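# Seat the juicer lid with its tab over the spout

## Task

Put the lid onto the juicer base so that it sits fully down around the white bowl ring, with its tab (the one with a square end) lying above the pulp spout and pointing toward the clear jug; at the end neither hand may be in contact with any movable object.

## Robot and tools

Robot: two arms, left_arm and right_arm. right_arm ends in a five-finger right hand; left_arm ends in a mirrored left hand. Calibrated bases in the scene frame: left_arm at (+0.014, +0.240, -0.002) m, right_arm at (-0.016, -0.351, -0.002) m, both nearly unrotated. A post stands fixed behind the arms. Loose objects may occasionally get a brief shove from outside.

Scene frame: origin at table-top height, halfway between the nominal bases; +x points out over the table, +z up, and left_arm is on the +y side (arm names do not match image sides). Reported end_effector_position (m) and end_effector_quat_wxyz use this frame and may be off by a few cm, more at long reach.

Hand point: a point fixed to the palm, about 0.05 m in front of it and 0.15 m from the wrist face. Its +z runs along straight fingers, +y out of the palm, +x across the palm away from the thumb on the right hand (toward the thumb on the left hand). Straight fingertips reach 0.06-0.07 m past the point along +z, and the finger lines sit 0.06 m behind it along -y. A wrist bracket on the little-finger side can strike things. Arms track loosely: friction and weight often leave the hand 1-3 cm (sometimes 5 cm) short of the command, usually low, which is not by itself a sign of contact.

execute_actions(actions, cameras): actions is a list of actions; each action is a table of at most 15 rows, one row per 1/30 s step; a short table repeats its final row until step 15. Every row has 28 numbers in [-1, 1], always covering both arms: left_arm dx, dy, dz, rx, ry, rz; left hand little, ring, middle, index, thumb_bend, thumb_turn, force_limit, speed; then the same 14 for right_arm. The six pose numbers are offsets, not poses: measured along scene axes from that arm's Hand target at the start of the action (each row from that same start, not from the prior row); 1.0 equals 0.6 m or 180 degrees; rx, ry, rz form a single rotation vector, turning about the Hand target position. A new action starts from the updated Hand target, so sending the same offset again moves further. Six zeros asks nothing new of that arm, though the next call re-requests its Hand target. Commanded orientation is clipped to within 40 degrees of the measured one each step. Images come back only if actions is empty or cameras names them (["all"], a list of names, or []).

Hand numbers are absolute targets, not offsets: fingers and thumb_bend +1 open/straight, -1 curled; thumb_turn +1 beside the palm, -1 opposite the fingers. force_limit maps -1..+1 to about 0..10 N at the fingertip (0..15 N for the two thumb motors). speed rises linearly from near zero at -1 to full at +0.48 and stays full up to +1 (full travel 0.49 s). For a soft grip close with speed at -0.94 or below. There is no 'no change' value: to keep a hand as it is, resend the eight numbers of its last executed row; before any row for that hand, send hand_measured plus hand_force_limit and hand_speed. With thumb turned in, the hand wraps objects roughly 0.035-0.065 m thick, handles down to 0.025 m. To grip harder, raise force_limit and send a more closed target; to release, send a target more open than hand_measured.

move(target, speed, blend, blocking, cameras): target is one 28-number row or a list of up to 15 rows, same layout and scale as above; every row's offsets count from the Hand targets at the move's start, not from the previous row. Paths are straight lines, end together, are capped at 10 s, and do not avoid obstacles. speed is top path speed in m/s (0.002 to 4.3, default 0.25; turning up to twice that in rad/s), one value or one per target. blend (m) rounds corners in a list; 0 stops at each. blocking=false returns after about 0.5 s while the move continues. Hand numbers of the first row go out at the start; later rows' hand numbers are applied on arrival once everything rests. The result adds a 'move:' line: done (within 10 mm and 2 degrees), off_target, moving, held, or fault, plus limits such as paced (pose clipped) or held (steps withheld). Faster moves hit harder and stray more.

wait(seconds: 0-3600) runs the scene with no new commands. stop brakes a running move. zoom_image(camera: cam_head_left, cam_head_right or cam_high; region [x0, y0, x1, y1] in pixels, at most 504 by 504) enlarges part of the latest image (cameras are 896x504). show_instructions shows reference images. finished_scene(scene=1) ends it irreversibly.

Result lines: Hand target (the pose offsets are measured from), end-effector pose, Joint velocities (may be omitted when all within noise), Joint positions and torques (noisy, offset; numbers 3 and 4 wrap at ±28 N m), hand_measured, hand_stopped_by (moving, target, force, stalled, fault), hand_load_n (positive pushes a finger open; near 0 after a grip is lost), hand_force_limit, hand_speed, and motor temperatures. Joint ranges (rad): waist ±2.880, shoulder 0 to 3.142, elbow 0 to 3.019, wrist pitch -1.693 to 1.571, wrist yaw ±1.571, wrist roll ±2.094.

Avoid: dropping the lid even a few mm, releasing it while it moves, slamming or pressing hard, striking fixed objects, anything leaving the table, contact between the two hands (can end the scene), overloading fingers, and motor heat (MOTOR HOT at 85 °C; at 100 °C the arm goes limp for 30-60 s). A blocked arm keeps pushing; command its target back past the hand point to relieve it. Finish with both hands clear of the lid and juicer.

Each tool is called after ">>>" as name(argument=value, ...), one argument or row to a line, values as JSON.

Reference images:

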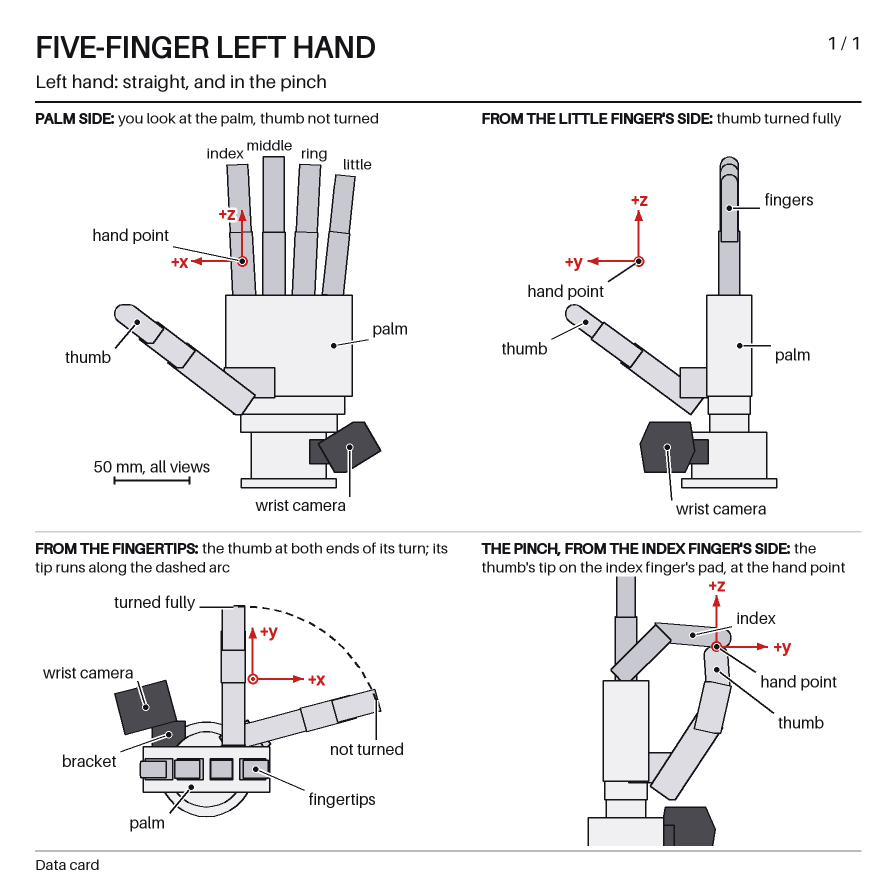

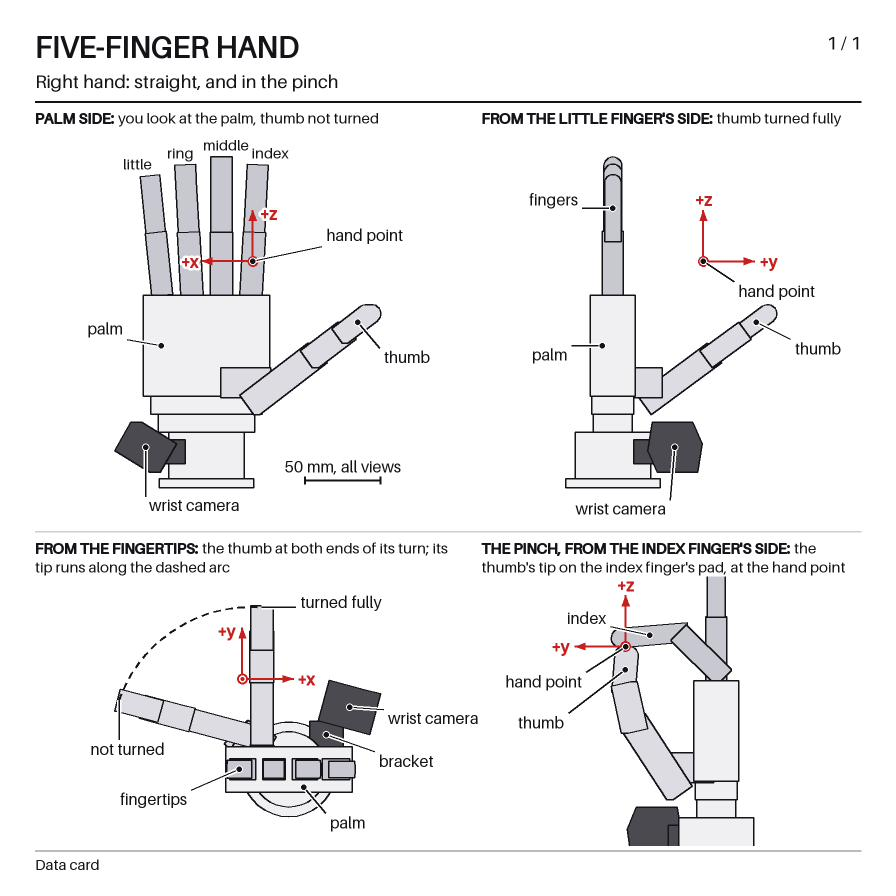

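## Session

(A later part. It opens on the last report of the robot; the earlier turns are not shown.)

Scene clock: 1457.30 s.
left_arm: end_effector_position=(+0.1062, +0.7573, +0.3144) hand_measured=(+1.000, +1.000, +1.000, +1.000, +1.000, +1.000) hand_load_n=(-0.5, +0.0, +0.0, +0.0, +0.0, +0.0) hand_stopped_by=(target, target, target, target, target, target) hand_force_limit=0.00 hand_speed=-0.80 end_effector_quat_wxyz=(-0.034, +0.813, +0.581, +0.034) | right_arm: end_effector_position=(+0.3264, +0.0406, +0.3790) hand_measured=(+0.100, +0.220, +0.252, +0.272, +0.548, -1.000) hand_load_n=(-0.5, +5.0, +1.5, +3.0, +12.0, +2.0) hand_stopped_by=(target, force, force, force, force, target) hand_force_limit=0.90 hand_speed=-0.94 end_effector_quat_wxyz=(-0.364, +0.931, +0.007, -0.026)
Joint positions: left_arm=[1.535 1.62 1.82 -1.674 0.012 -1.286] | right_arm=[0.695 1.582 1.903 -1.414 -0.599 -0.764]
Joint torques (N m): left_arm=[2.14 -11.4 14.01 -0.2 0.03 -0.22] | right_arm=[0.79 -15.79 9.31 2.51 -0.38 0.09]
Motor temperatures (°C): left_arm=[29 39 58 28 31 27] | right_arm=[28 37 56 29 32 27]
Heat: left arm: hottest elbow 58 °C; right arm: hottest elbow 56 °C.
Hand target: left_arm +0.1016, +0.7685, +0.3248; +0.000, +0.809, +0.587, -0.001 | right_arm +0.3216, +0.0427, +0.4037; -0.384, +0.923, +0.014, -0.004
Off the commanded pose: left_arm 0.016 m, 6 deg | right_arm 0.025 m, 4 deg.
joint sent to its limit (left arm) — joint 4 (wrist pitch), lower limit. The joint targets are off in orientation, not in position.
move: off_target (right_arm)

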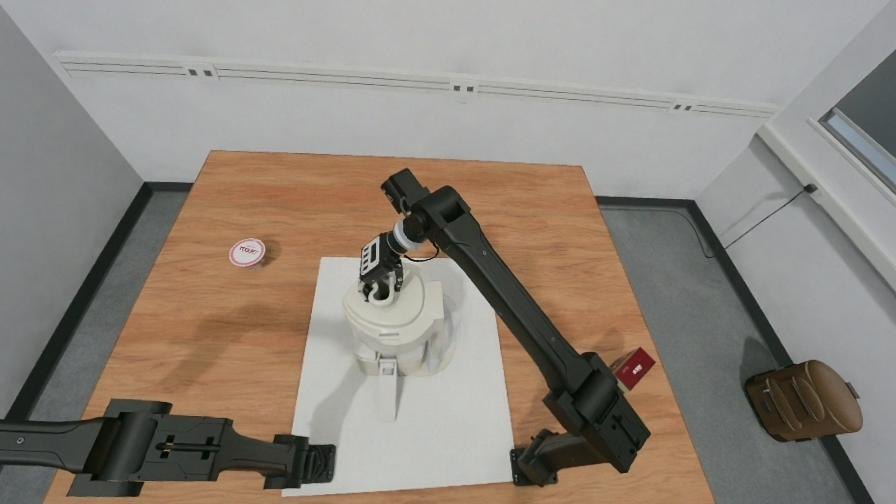

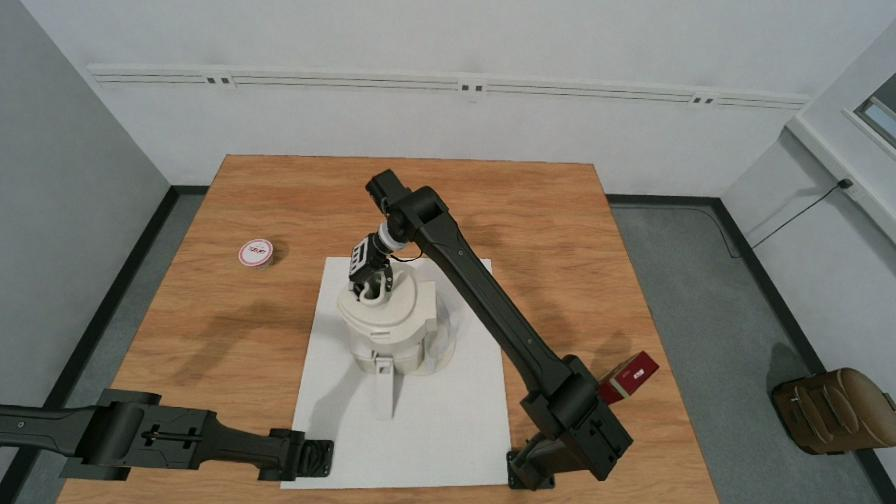

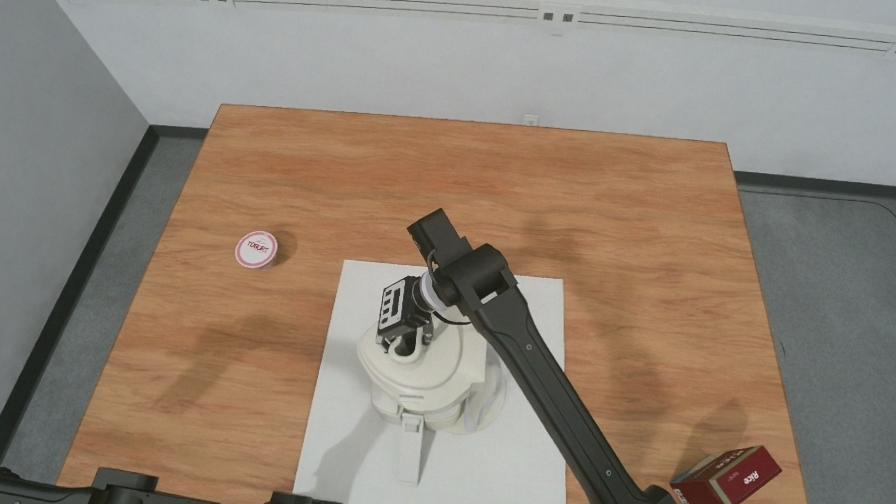

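>>> move(
  target=[
    [0,0,0,0,0,0,1,1,1,1,1,1,0,-0.8, 0.0,0.006,-0.035,0.01,-0.008,0.005,0.1,0.0,0.0,0.0,0.0,-1,0.9,-0.94],
  ],
  speed=0.03,
  cameras=["all"],
)

>>> zoom_image(
  camera="cam_head_left",
  region=[330, 260, 460, 390],
)

>>> zoom_image(
  camera="cam_head_right",
  region=[320, 260, 450, 390],
)

>>> zoom_image(
  camera="cam_high",
  region=[340, 300, 500, 460],
)

Scene clock: 1478.47 s.
left_arm: end_effector_position=(+0.1062, +0.7573, +0.3144) hand_measured=(+1.000, +1.000, +1.000, +1.000, +1.000, +1.000) hand_load_n=(+0.0, +0.0, +0.0, +0.0, +0.0, +0.0) hand_stopped_by=(target, target, target, target, target, target) hand_force_limit=0.00 hand_speed=-0.80 end_effector_quat_wxyz=(-0.034, +0.813, +0.581, +0.034) | right_arm: end_effector_position=(+0.3258, +0.0421, +0.3602) hand_measured=(+0.100, +0.220, +0.252, +0.272, +0.548, -1.000) hand_load_n=(+0.0, +5.0, +1.5, +2.5, +12.5, +1.5) hand_stopped_by=(target, force, force, force, force, target) hand_force_limit=0.90 hand_speed=-0.94 end_effector_quat_wxyz=(-0.377, +0.926, +0.014, -0.016)
Joint positions: left_arm=[1.535 1.62 1.82 -1.674 0.012 -1.286] | right_arm=[0.695 1.541 1.796 -1.311 -0.607 -0.764]
Joint torques (N m): left_arm=[2.14 -11.4 14.06 -0.13 0.02 -0.2] | right_arm=[1.49 -15.79 9.14 2.48 -0.67 0.06]
Motor temperatures (°C): left_arm=[29 39 58 28 31 27] | right_arm=[28 37 57 29 32 27]
Heat: left arm: hottest elbow 58 °C; right arm: hottest elbow 57 °C.
Hand target: left_arm +0.1016, +0.7685, +0.3248; +0.000, +0.809, +0.587, -0.001 | right_arm +0.3215, +0.0462, +0.3827; -0.398, +0.917, +0.026, +0.005
Off the commanded pose: left_arm 0.016 m, 6 deg | right_arm 0.023 m, 4 deg.
joint sent to its limit (left arm) — joint 4 (wrist pitch), lower limit. The joint targets are off in orientation, not in position.
move: off_target (right_arm)

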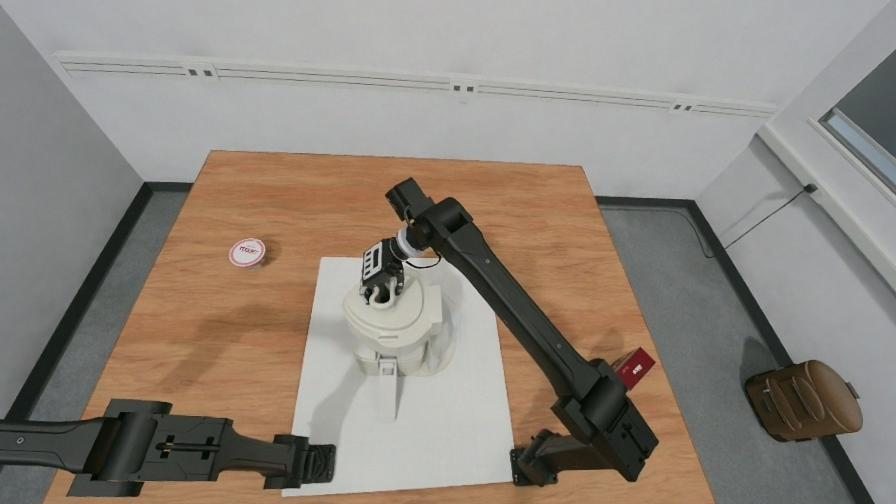

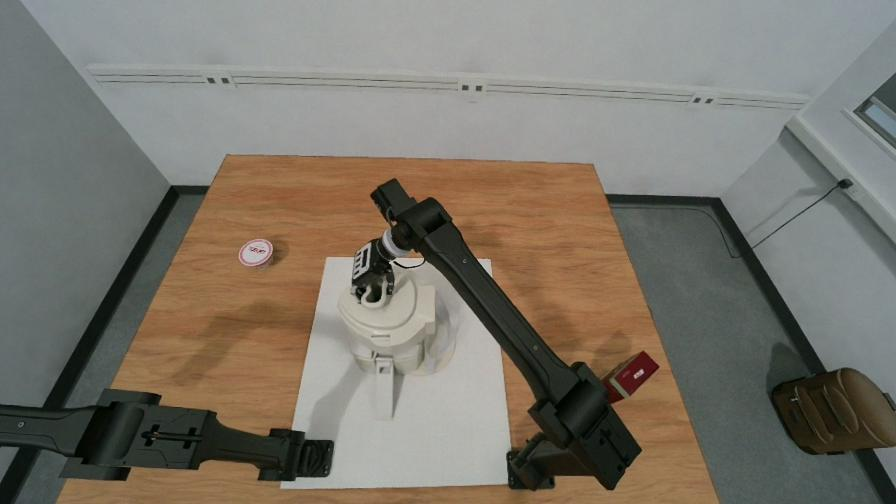

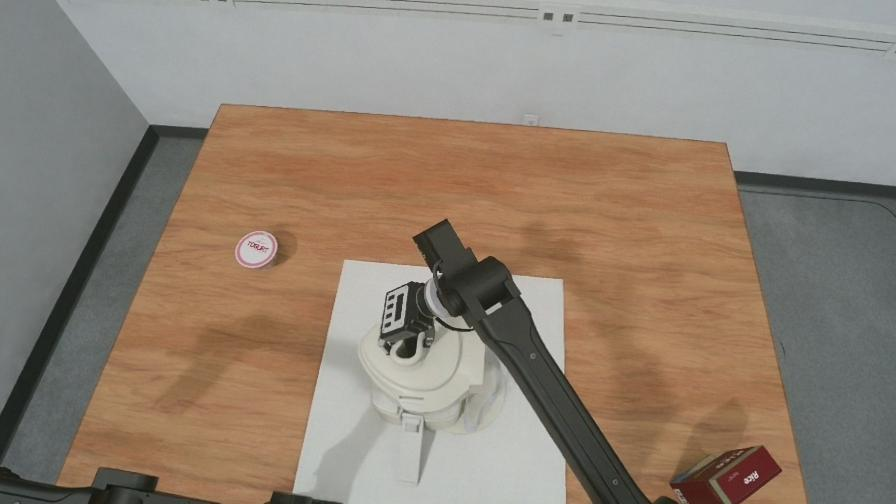

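Scaled by 3.877.

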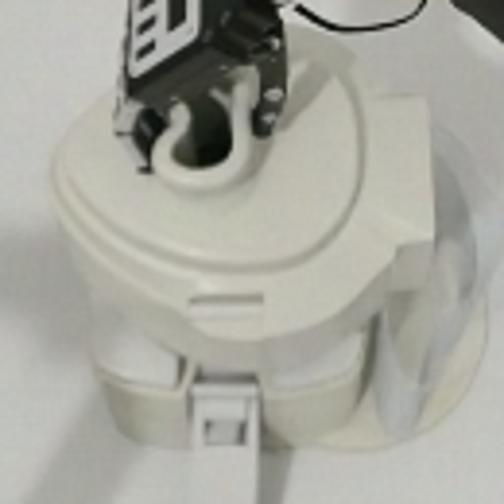

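Scaled by 3.877.

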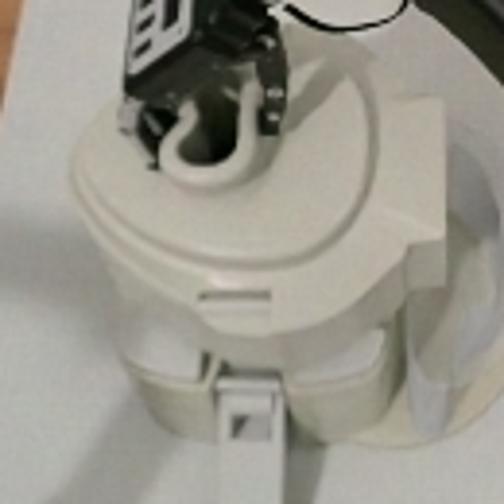

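Scaled by 3.150.

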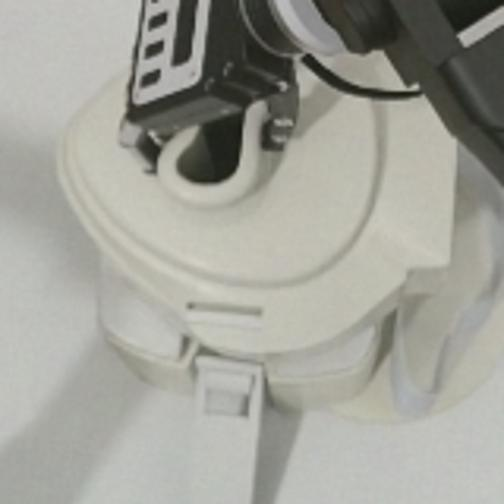

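>>> move(
  target=[
    [0,0,0,0,0,0,1,1,1,1,1,1,0,-0.8, 0.0,0.003,-0.035,0.0,0.0,0.006,0.1,0.0,0.0,0.0,0.0,-1,0.9,-0.94],
  ],
  speed=0.03,
  cameras=["all"],
)

>>> zoom_image(
  camera="cam_head_left",
  region=[330, 260, 460, 390],
)

>>> zoom_image(
  camera="cam_head_right",
  region=[320, 260, 450, 390],
)

Scene clock: 1491.77 s.
left_arm: end_effector_position=(+0.1062, +0.7573, +0.3144) hand_measured=(+1.000, +1.000, +1.000, +1.000, +1.000, +1.000) hand_load_n=(+0.0, +0.0, +0.5, +0.0, +0.0, +0.0) hand_stopped_by=(target, target, target, target, target, target) hand_force_limit=0.00 hand_speed=-0.80 end_effector_quat_wxyz=(-0.034, +0.813, +0.581, +0.034) | right_arm: end_effector_position=(+0.3268, +0.0445, +0.3393) hand_measured=(+0.100, +0.220, +0.252, +0.272, +0.548, -1.000) hand_load_n=(+0.0, +4.5, +1.5, +3.5, +12.0, +2.5) hand_stopped_by=(target, force, force, force, force, target) hand_force_limit=0.90 hand_speed=-0.94 end_effector_quat_wxyz=(-0.378, +0.925, +0.014, -0.019)
Joint positions: left_arm=[1.535 1.62 1.82 -1.674 0.012 -1.286] | right_arm=[0.695 1.538 1.735 -1.257 -0.614 -0.764]
Joint torques (N m): left_arm=[2.14 -11.22 14.05 -0.18 0.02 -0.19] | right_arm=[2.61 -15.44 9.28 2.1 -0.72 -0.1]
Motor temperatures (°C): left_arm=[29 39 58 28 31 27] | right_arm=[28 37 58 29 32 27]
Heat: left arm: hottest elbow 58 °C; right arm: hottest elbow 58 °C.
Hand target: left_arm +0.1016, +0.7685, +0.3248; +0.000, +0.809, +0.587, -0.001 | right_arm +0.3216, +0.0480, +0.3617; -0.398, +0.917, +0.035, +0.001
Off the commanded pose: left_arm 0.016 m, 6 deg | right_arm 0.023 m, 4 deg.
joint sent to its limit (left arm) — joint 4 (wrist pitch), lower limit. The joint targets are off in orientation, not in position.
move: off_target (right_arm)

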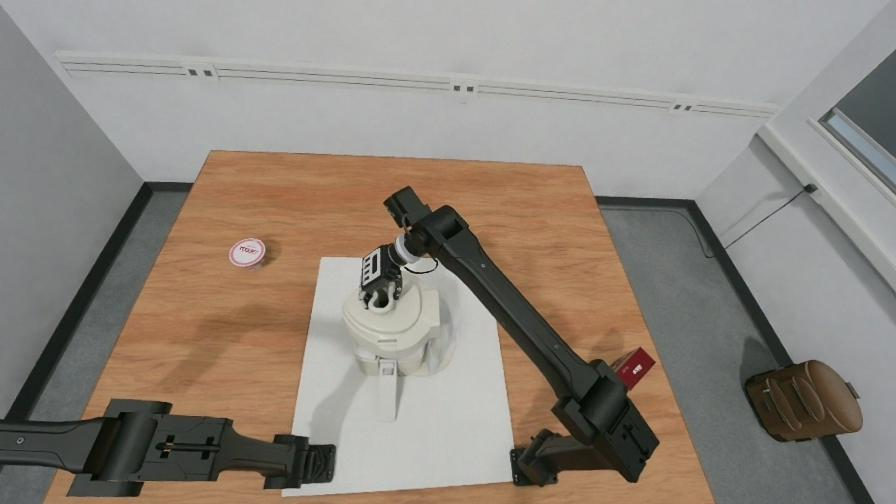

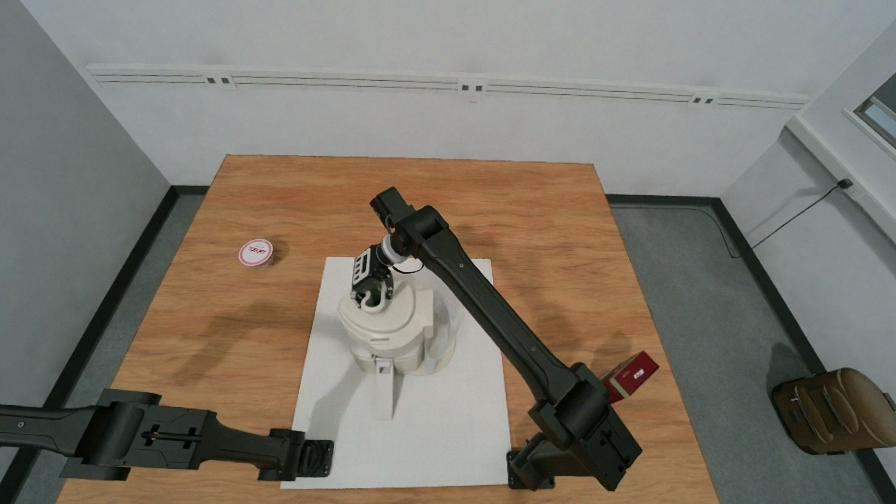

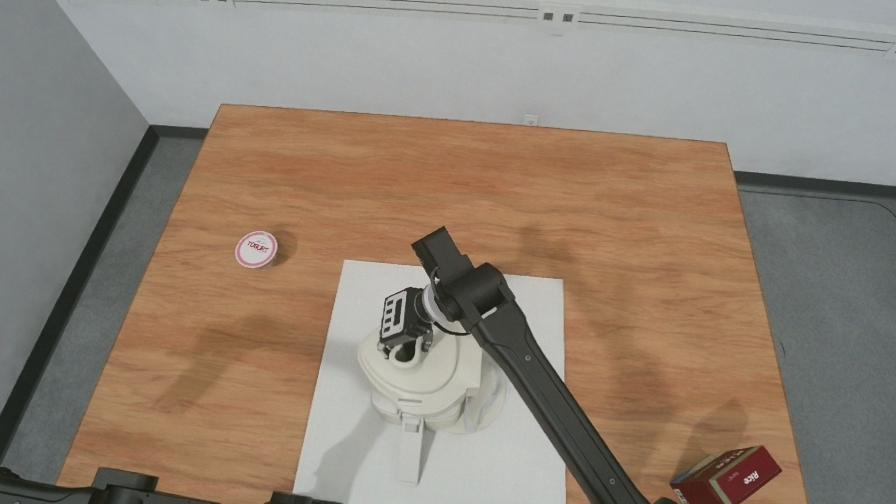

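Scaled by 3.877.

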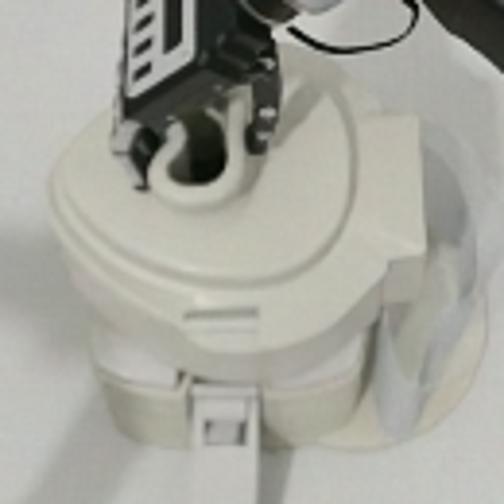

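Scaled by 3.877.

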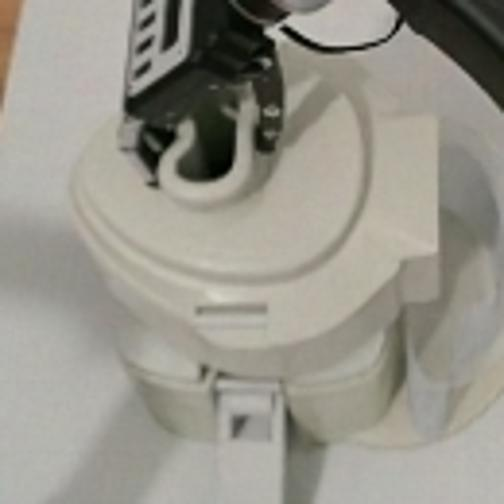

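>>> move(
  target=[
    [0,0,0,0,0,0,1,1,1,1,1,1,0,-0.8, 0.0,0.0,-0.03,0.0,0.0,0.0,0.1,0.0,0.0,0.0,0.0,-1,0.9,-0.94],
  ],
  speed=0.03,
  cameras=["all"],
)

>>> zoom_image(
  camera="cam_head_left",
  region=[330, 260, 460, 390],
)

>>> zoom_image(
  camera="cam_head_right",
  region=[320, 260, 450, 390],
)

Scene clock: 1505.87 s.
left_arm: end_effector_position=(+0.1062, +0.7573, +0.3144) hand_measured=(+1.000, +1.000, +1.000, +1.000, +1.000, +1.000) hand_load_n=(+0.0, +0.0, +0.0, +0.0, +0.0, +0.0) hand_stopped_by=(target, target, target, target, target, target) hand_force_limit=0.00 hand_speed=-0.80 end_effector_quat_wxyz=(-0.034, +0.813, +0.581, +0.034) | right_arm: end_effector_position=(+0.3260, +0.0450, +0.3302) hand_measured=(+0.100, +0.220, +0.252, +0.272, +0.548, -1.000) hand_load_n=(+0.0, +6.0, +1.0, +2.5, +11.5, +1.0) hand_stopped_by=(target, force, force, force, force, target) hand_force_limit=0.90 hand_speed=-0.94 end_effector_quat_wxyz=(-0.385, +0.922, +0.018, -0.014)
Joint positions: left_arm=[1.535 1.62 1.82 -1.674 0.012 -1.286] | right_arm=[0.695 1.52 1.685 -1.206 -0.619 -0.764]
Joint torques (N m): left_arm=[2.02 -11.22 14.09 -0.13 0.02 -0.21] | right_arm=[1.26 -14.8 8.58 2.21 -0.61 -0.1]
Motor temperatures (°C): left_arm=[29 39 58 28 31 27] | right_arm=[28 37 58 29 32 27]
Heat: left arm: hottest elbow 58 °C; right arm: hottest elbow 58 °C.
Hand target: left_arm +0.1016, +0.7685, +0.3248; +0.000, +0.809, +0.587, -0.001 | right_arm +0.3216, +0.0480, +0.3437; -0.398, +0.917, +0.035, +0.001
Off the commanded pose: left_arm 0.016 m, 6 deg | right_arm 0.015 m, 3 deg.
joint sent to its limit (left arm) — joint 4 (wrist pitch), lower limit. The joint targets are off in orientation, not in position.
move: off_target (right_arm)

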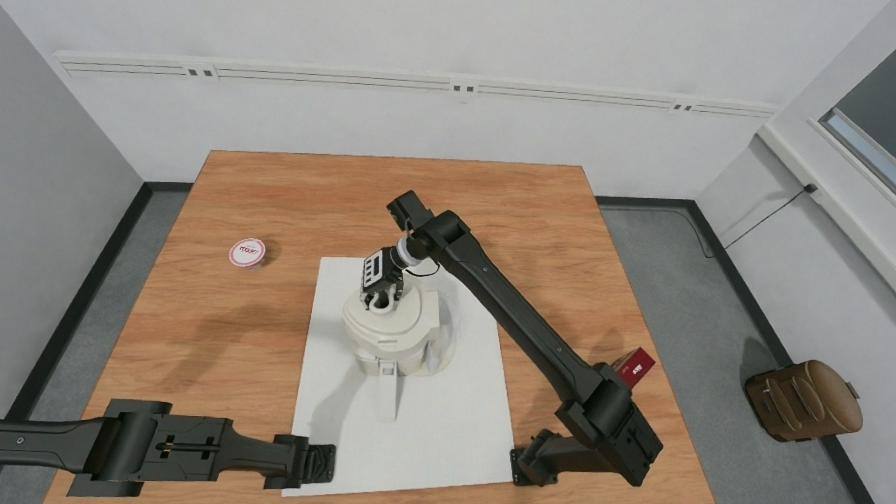

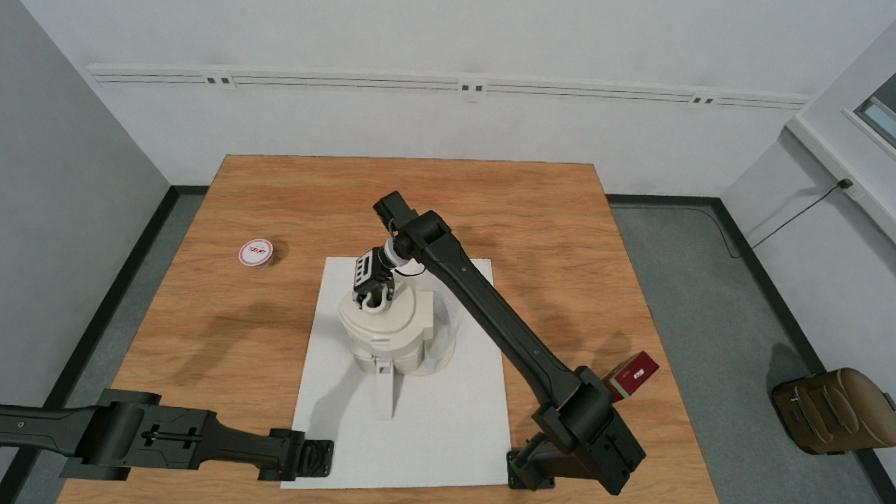

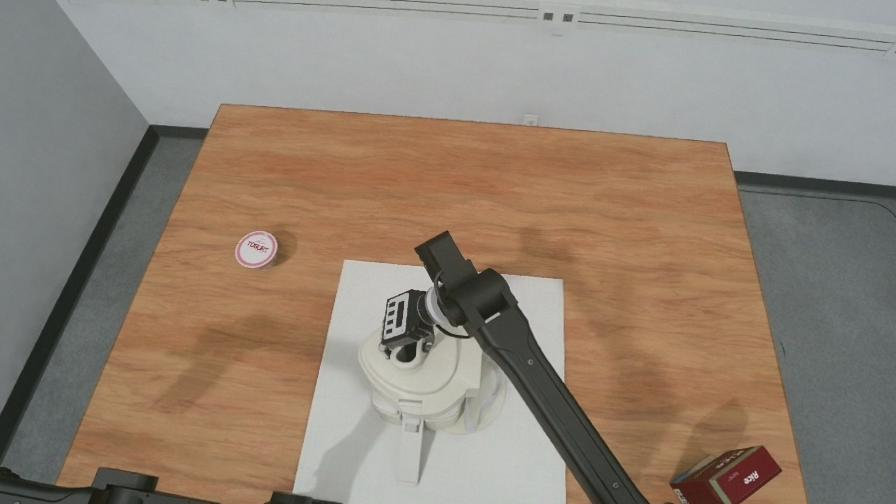

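Scaled by 3.877.

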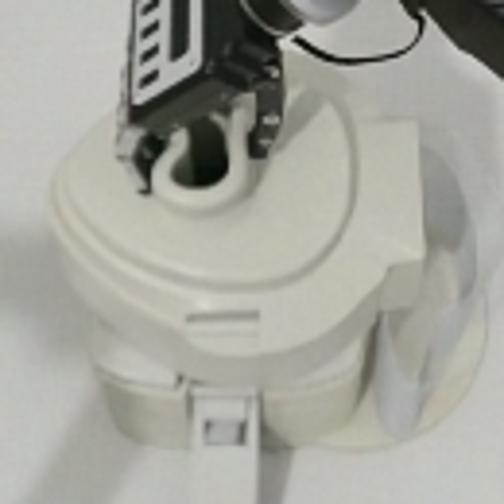

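Scaled by 3.877.

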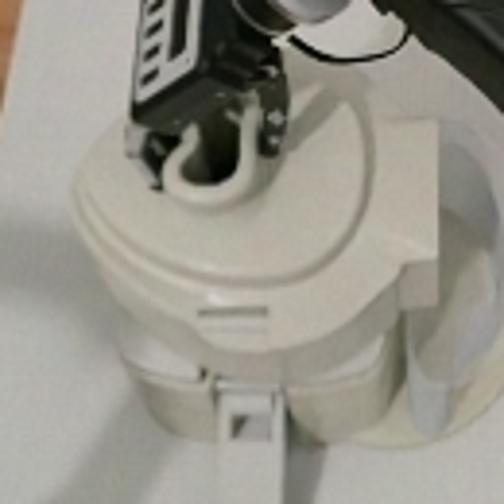

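>>> move(
  target=[
    [0,0,0,0,0,0,1,1,1,1,1,1,0,-0.8, 0.0,0.0,-0.03,-0.01,0.01,0.0,0.1,0.0,0.0,0.0,0.0,-1,0.9,-0.94],
  ],
  speed=0.03,
  cameras=["all"],
)

>>> zoom_image(
  camera="cam_head_left",
  region=[330, 260, 460, 390],
)

>>> zoom_image(
  camera="cam_high",
  region=[340, 300, 500, 460],
)

Scene clock: 1515.07 s.
left_arm: end_effector_position=(+0.1062, +0.7573, +0.3144) hand_measured=(+1.000, +1.000, +1.000, +1.000, +1.000, +1.000) hand_load_n=(+0.0, +0.0, +0.0, +0.0, +0.0, +0.5) hand_stopped_by=(target, target, target, target, target, target) hand_force_limit=0.00 hand_speed=-0.80 end_effector_quat_wxyz=(-0.034, +0.813, +0.581, +0.034) | right_arm: end_effector_position=(+0.3261, +0.0449, +0.3291) hand_measured=(+0.100, +0.220, +0.252, +0.272, +0.548, -1.000) hand_load_n=(+0.0, +6.0, +1.0, +2.5, +11.0, +1.0) hand_stopped_by=(target, force, force, force, force, target) hand_force_limit=0.90 hand_speed=-0.94 end_effector_quat_wxyz=(-0.385, +0.923, +0.018, -0.014)
Joint positions: left_arm=[1.535 1.62 1.82 -1.674 0.012 -1.286] | right_arm=[0.695 1.52 1.683 -1.205 -0.618 -0.764]
Joint torques (N m): left_arm=[2.2 -11.34 14.06 -0.17 0 -0.2] | right_arm=[1.85 -13.22 7.75 1.58 -0.37 -0.09]
Motor temperatures (°C): left_arm=[29 39 59 28 31 27] | right_arm=[28 37 57 29 32 27]
Heat: left arm: hottest elbow 59 °C; right arm: hottest elbow 57 °C.
Hand target: left_arm +0.1016, +0.7685, +0.3248; +0.000, +0.809, +0.587, -0.001 | right_arm +0.3216, +0.0480, +0.3257; -0.384, +0.923, +0.028, -0.014
Off the commanded pose: left_arm 0.016 m, 6 deg | right_arm 0.006 m, 1 deg.
joint sent to its limit (left arm) — joint 4 (wrist pitch), lower limit. The joint targets are off in orientation, not in position.
move: done

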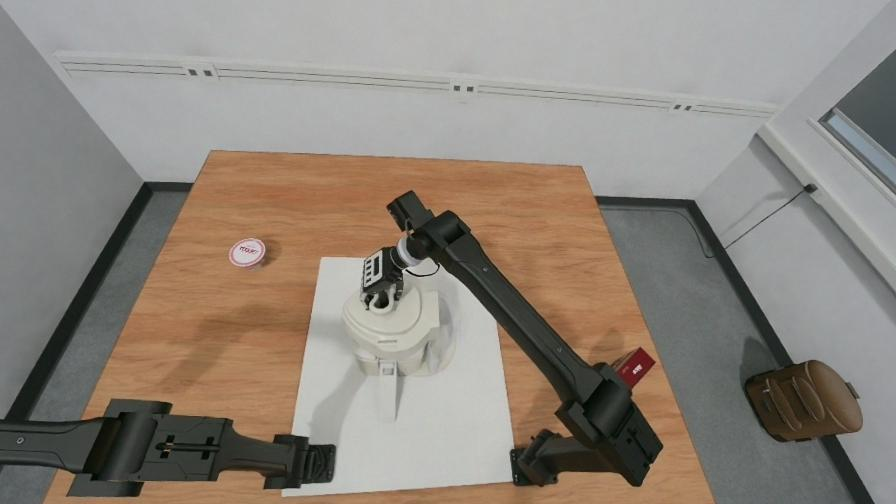

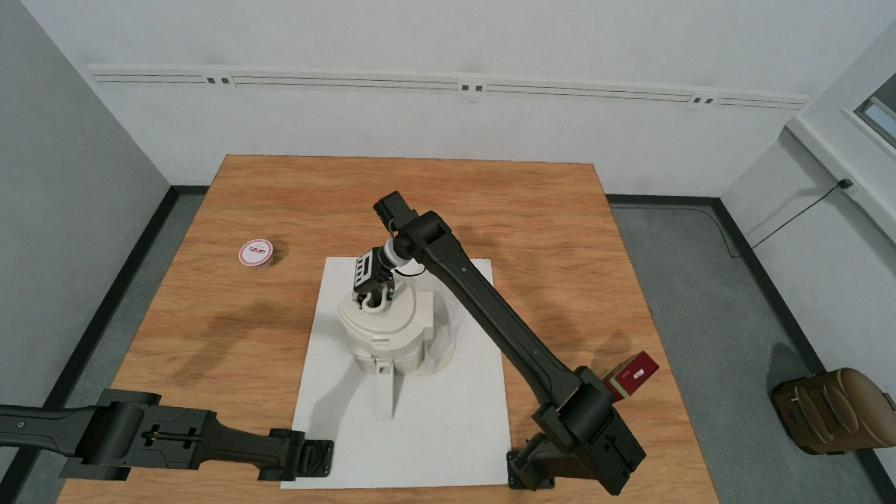

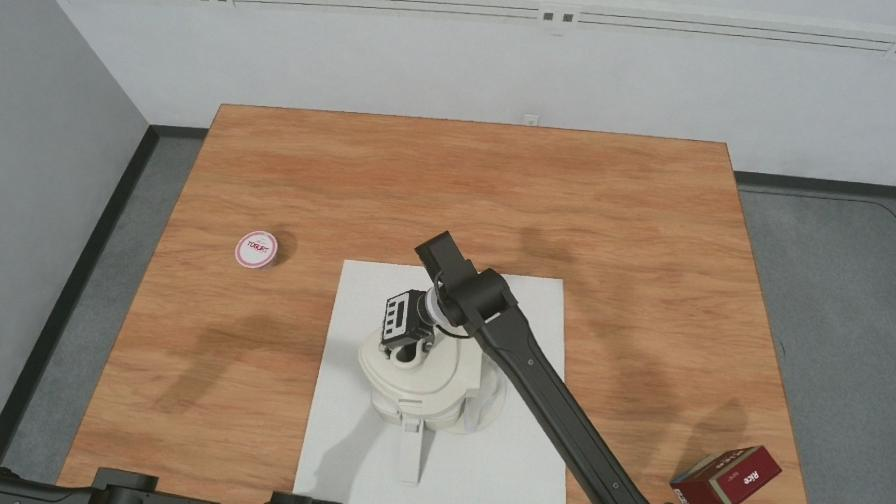

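Scaled by 3.877.

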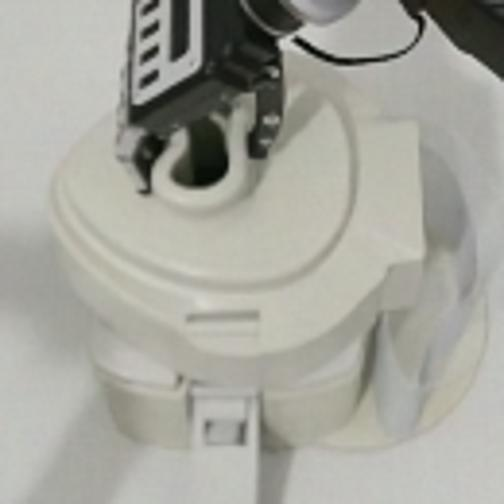

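Scaled by 3.150.

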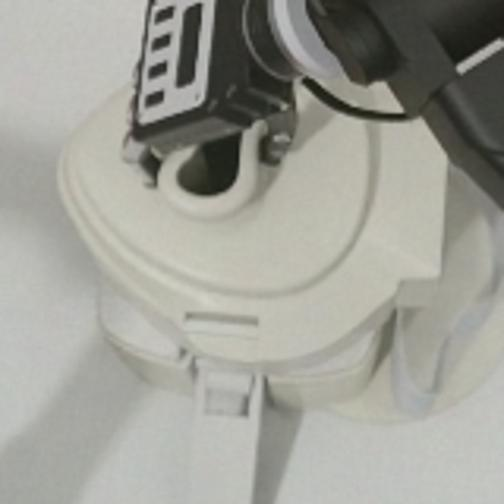

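>>> move(
  target=[
    [0,0,0,0,0,0,1,1,1,1,1,1,0,-0.8, 0.0,0.0,-0.035,0.0,0.0,0.0,0.1,0.0,0.0,0.0,0.0,-1,0.9,-0.94],
  ],
  speed=0.03,
  cameras=[],
)

Scene clock: 1522.23 s.
left_arm: end_effector_position=(+0.1062, +0.7573, +0.3144) hand_measured=(+1.000, +1.000, +1.000, +1.000, +1.000, +1.000) hand_load_n=(+0.0, +0.0, +0.0, +0.0, -0.5, +0.0) hand_stopped_by=(target, target, target, target, target, target) hand_force_limit=0.00 hand_speed=-0.80 end_effector_quat_wxyz=(-0.034, +0.813, +0.581, +0.034) | right_arm: end_effector_position=(+0.3259, +0.0448, +0.3252) hand_measured=(+0.100, +0.220, +0.252, +0.272, +0.548, -1.000) hand_load_n=(-0.5, +5.5, +1.0, +1.0, +10.5, +1.5) hand_stopped_by=(target, force, force, force, force, target) hand_force_limit=0.90 hand_speed=-0.94 end_effector_quat_wxyz=(-0.395, +0.918, +0.024, -0.001)
Joint positions: left_arm=[1.535 1.62 1.82 -1.674 0.012 -1.286] | right_arm=[0.695 1.493 1.636 -1.149 -0.619 -0.764]
Joint torques (N m): left_arm=[1.85 -11.28 14.04 -0.08 0.03 -0.2] | right_arm=[2.08 -11.58 6.89 1.83 -0.41 -0.13]
Motor temperatures (°C): left_arm=[29 39 59 28 31 27] | right_arm=[28 37 57 29 32 27]
Heat: left arm: hottest elbow 59 °C; right arm: hottest elbow 57 °C.
Hand target: left_arm +0.1016, +0.7685, +0.3248; +0.000, +0.809, +0.587, -0.001 | right_arm +0.3216, +0.0480, +0.3047; -0.384, +0.923, +0.028, -0.014
Off the commanded pose: left_arm 0.016 m, 6 deg | right_arm 0.021 m, 2 deg.
joint sent to its limit (left arm) — joint 4 (wrist pitch), lower limit. The joint targets are off in orientation, not in position.
move: off_target (right_arm)

>>> wait(
  seconds=0.3,
  cameras=["all"],
)

>>> zoom_image(
  camera="cam_head_left",
  region=[330, 270, 450, 390],
)

>>> zoom_image(
  camera="cam_head_right",
  region=[330, 270, 450, 390],
)

>>> zoom_image(
  camera="cam_high",
  region=[350, 310, 490, 450],
)

Scene clock: 1533.07 s.
left_arm: end_effector_position=(+0.1062, +0.7573, +0.3144) hand_measured=(+1.000, +1.000, +1.000, +1.000, +1.000, +1.000) hand_load_n=(+0.0, +0.0, +0.0, -0.5, +0.0, +0.0) hand_stopped_by=(target, target, target, target, target, target) hand_force_limit=0.00 hand_speed=-0.80 end_effector_quat_wxyz=(-0.034, +0.813, +0.581, +0.034) | right_arm: end_effector_position=(+0.3259, +0.0448, +0.3252) hand_measured=(+0.100, +0.220, +0.252, +0.272, +0.548, -1.000) hand_load_n=(+0.0, +6.0, +1.5, +1.0, +10.5, +1.5) hand_stopped_by=(target, force, force, force, force, target) hand_force_limit=0.90 hand_speed=-0.94 end_effector_quat_wxyz=(-0.395, +0.918, +0.024, -0.001)
Joint positions: left_arm=[1.535 1.62 1.82 -1.674 0.012 -1.286] | right_arm=[0.695 1.493 1.636 -1.149 -0.619 -0.764]
Joint torques (N m): left_arm=[2.02 -11.52 14.08 -0.18 0.02 -0.19] | right_arm=[1.08 -11.46 6.76 1.84 -0.38 -0.11]
Motor temperatures (°C): left_arm=[29 39 59 28 30 27] | right_arm=[28 37 55 29 32 27]
Heat: left arm: hottest elbow 59 °C; right arm: hottest elbow 55 °C.
Hand target: left_arm +0.1016, +0.7685, +0.3248; +0.000, +0.809, +0.587, -0.001 | right_arm +0.3216, +0.0480, +0.3047; -0.384, +0.923, +0.028, -0.014
Off the commanded pose: left_arm 0.016 m, 6 deg | right_arm 0.021 m, 2 deg.
wait: 0.30 s; at rest from the start

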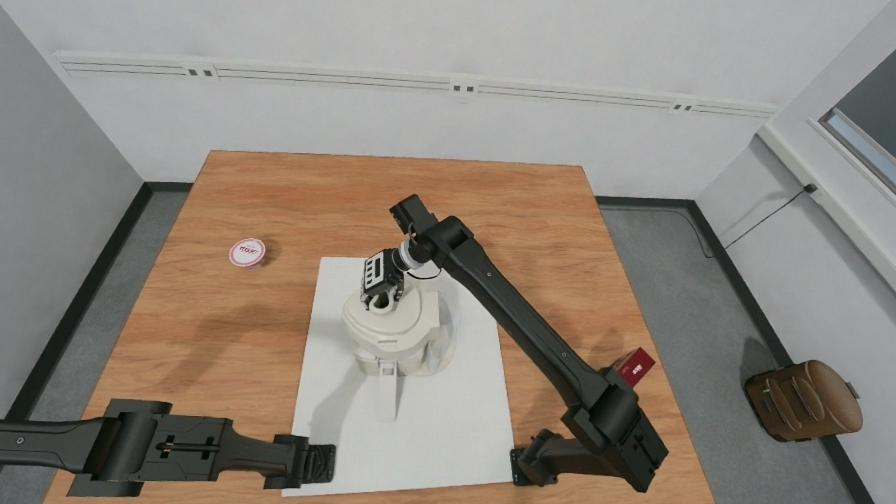

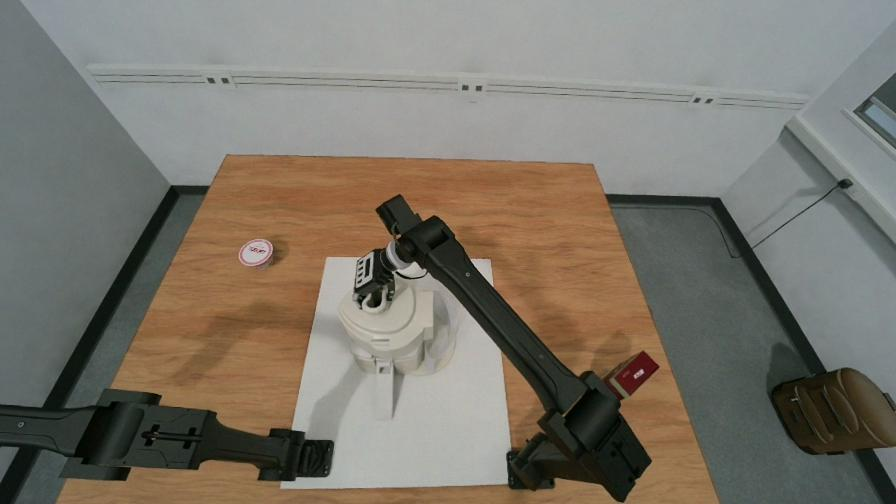

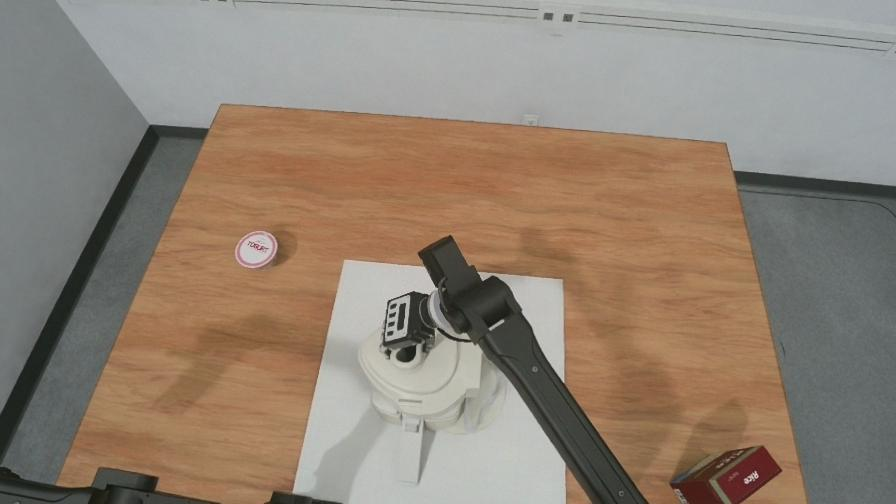

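Scaled by 4.200.

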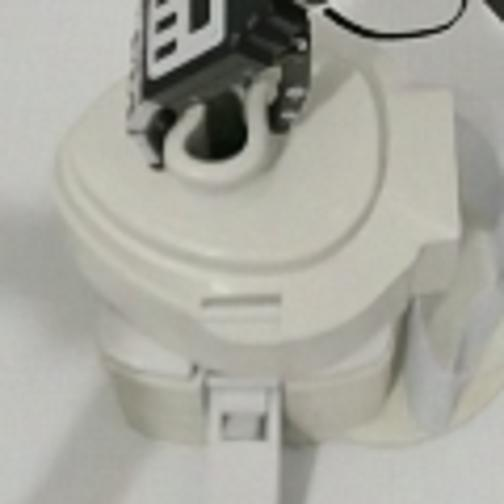

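Scaled by 4.200.

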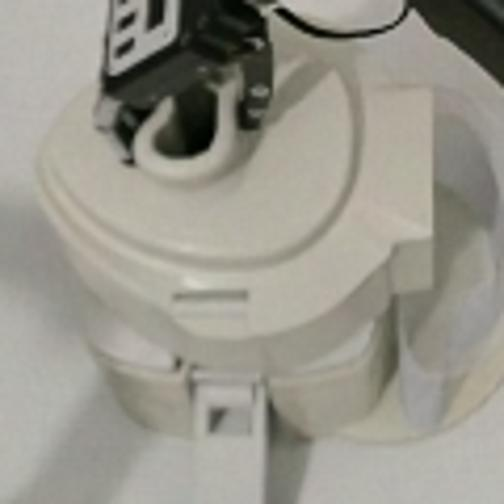

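Scaled by 3.600.

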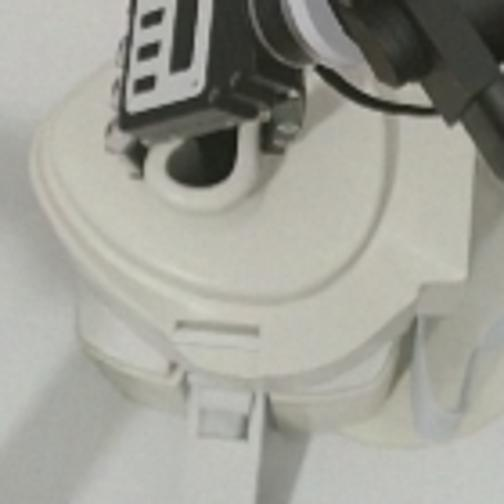

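>>> move(
  target=[
    [0,0,0,0,0,0,1,1,1,1,1,1,0,-0.8, 0.0,0.0,0.035,0.0,0.0,0.0,0.1,0.0,0.0,0.0,0.0,-1,0.9,-0.94],
  ],
  speed=0.03,
  cameras=[],
)

Scene clock: 1542.90 s.
left_arm: end_effector_position=(+0.1062, +0.7573, +0.3144) hand_measured=(+1.000, +1.000, +1.000, +1.000, +1.000, +1.000) hand_load_n=(+0.0, +0.0, +0.0, +0.0, +0.0, +0.0) hand_stopped_by=(target, target, target, target, target, target) hand_force_limit=0.00 hand_speed=-0.80 end_effector_quat_wxyz=(-0.034, +0.813, +0.581, +0.034) | right_arm: end_effector_position=(+0.3245, +0.0434, +0.3255) hand_measured=(+0.100, +0.220, +0.252, +0.272, +0.548, -1.000) hand_load_n=(+0.0, +6.0, +2.0, +2.0, +10.0, +1.5) hand_stopped_by=(target, force, force, force, force, target) hand_force_limit=0.90 hand_speed=-0.94 end_effector_quat_wxyz=(-0.392, +0.920, +0.024, -0.004)
Joint positions: left_arm=[1.535 1.62 1.82 -1.674 0.012 -1.286] | right_arm=[0.695 1.494 1.641 -1.162 -0.619 -0.769]
Joint torques (N m): left_arm=[2.14 -11.46 14.11 -0.17 0.03 -0.22] | right_arm=[1.55 -11.58 10.73 0.35 -0.37 -0.06]
Motor temperatures (°C): left_arm=[29 39 59 28 30 27] | right_arm=[28 37 55 29 32 27]
Heat: left arm: hottest elbow 59 °C; right arm: hottest elbow 55 °C.
Hand target: left_arm +0.1016, +0.7685, +0.3248; +0.000, +0.809, +0.587, -0.001 | right_arm +0.3216, +0.0479, +0.3257; -0.384, +0.923, +0.028, -0.014
Off the commanded pose: left_arm 0.016 m, 6 deg | right_arm 0.005 m, 2 deg.
joint sent to its limit (left arm) — joint 4 (wrist pitch), lower limit. The joint targets are off in orientation, not in position.
move: done


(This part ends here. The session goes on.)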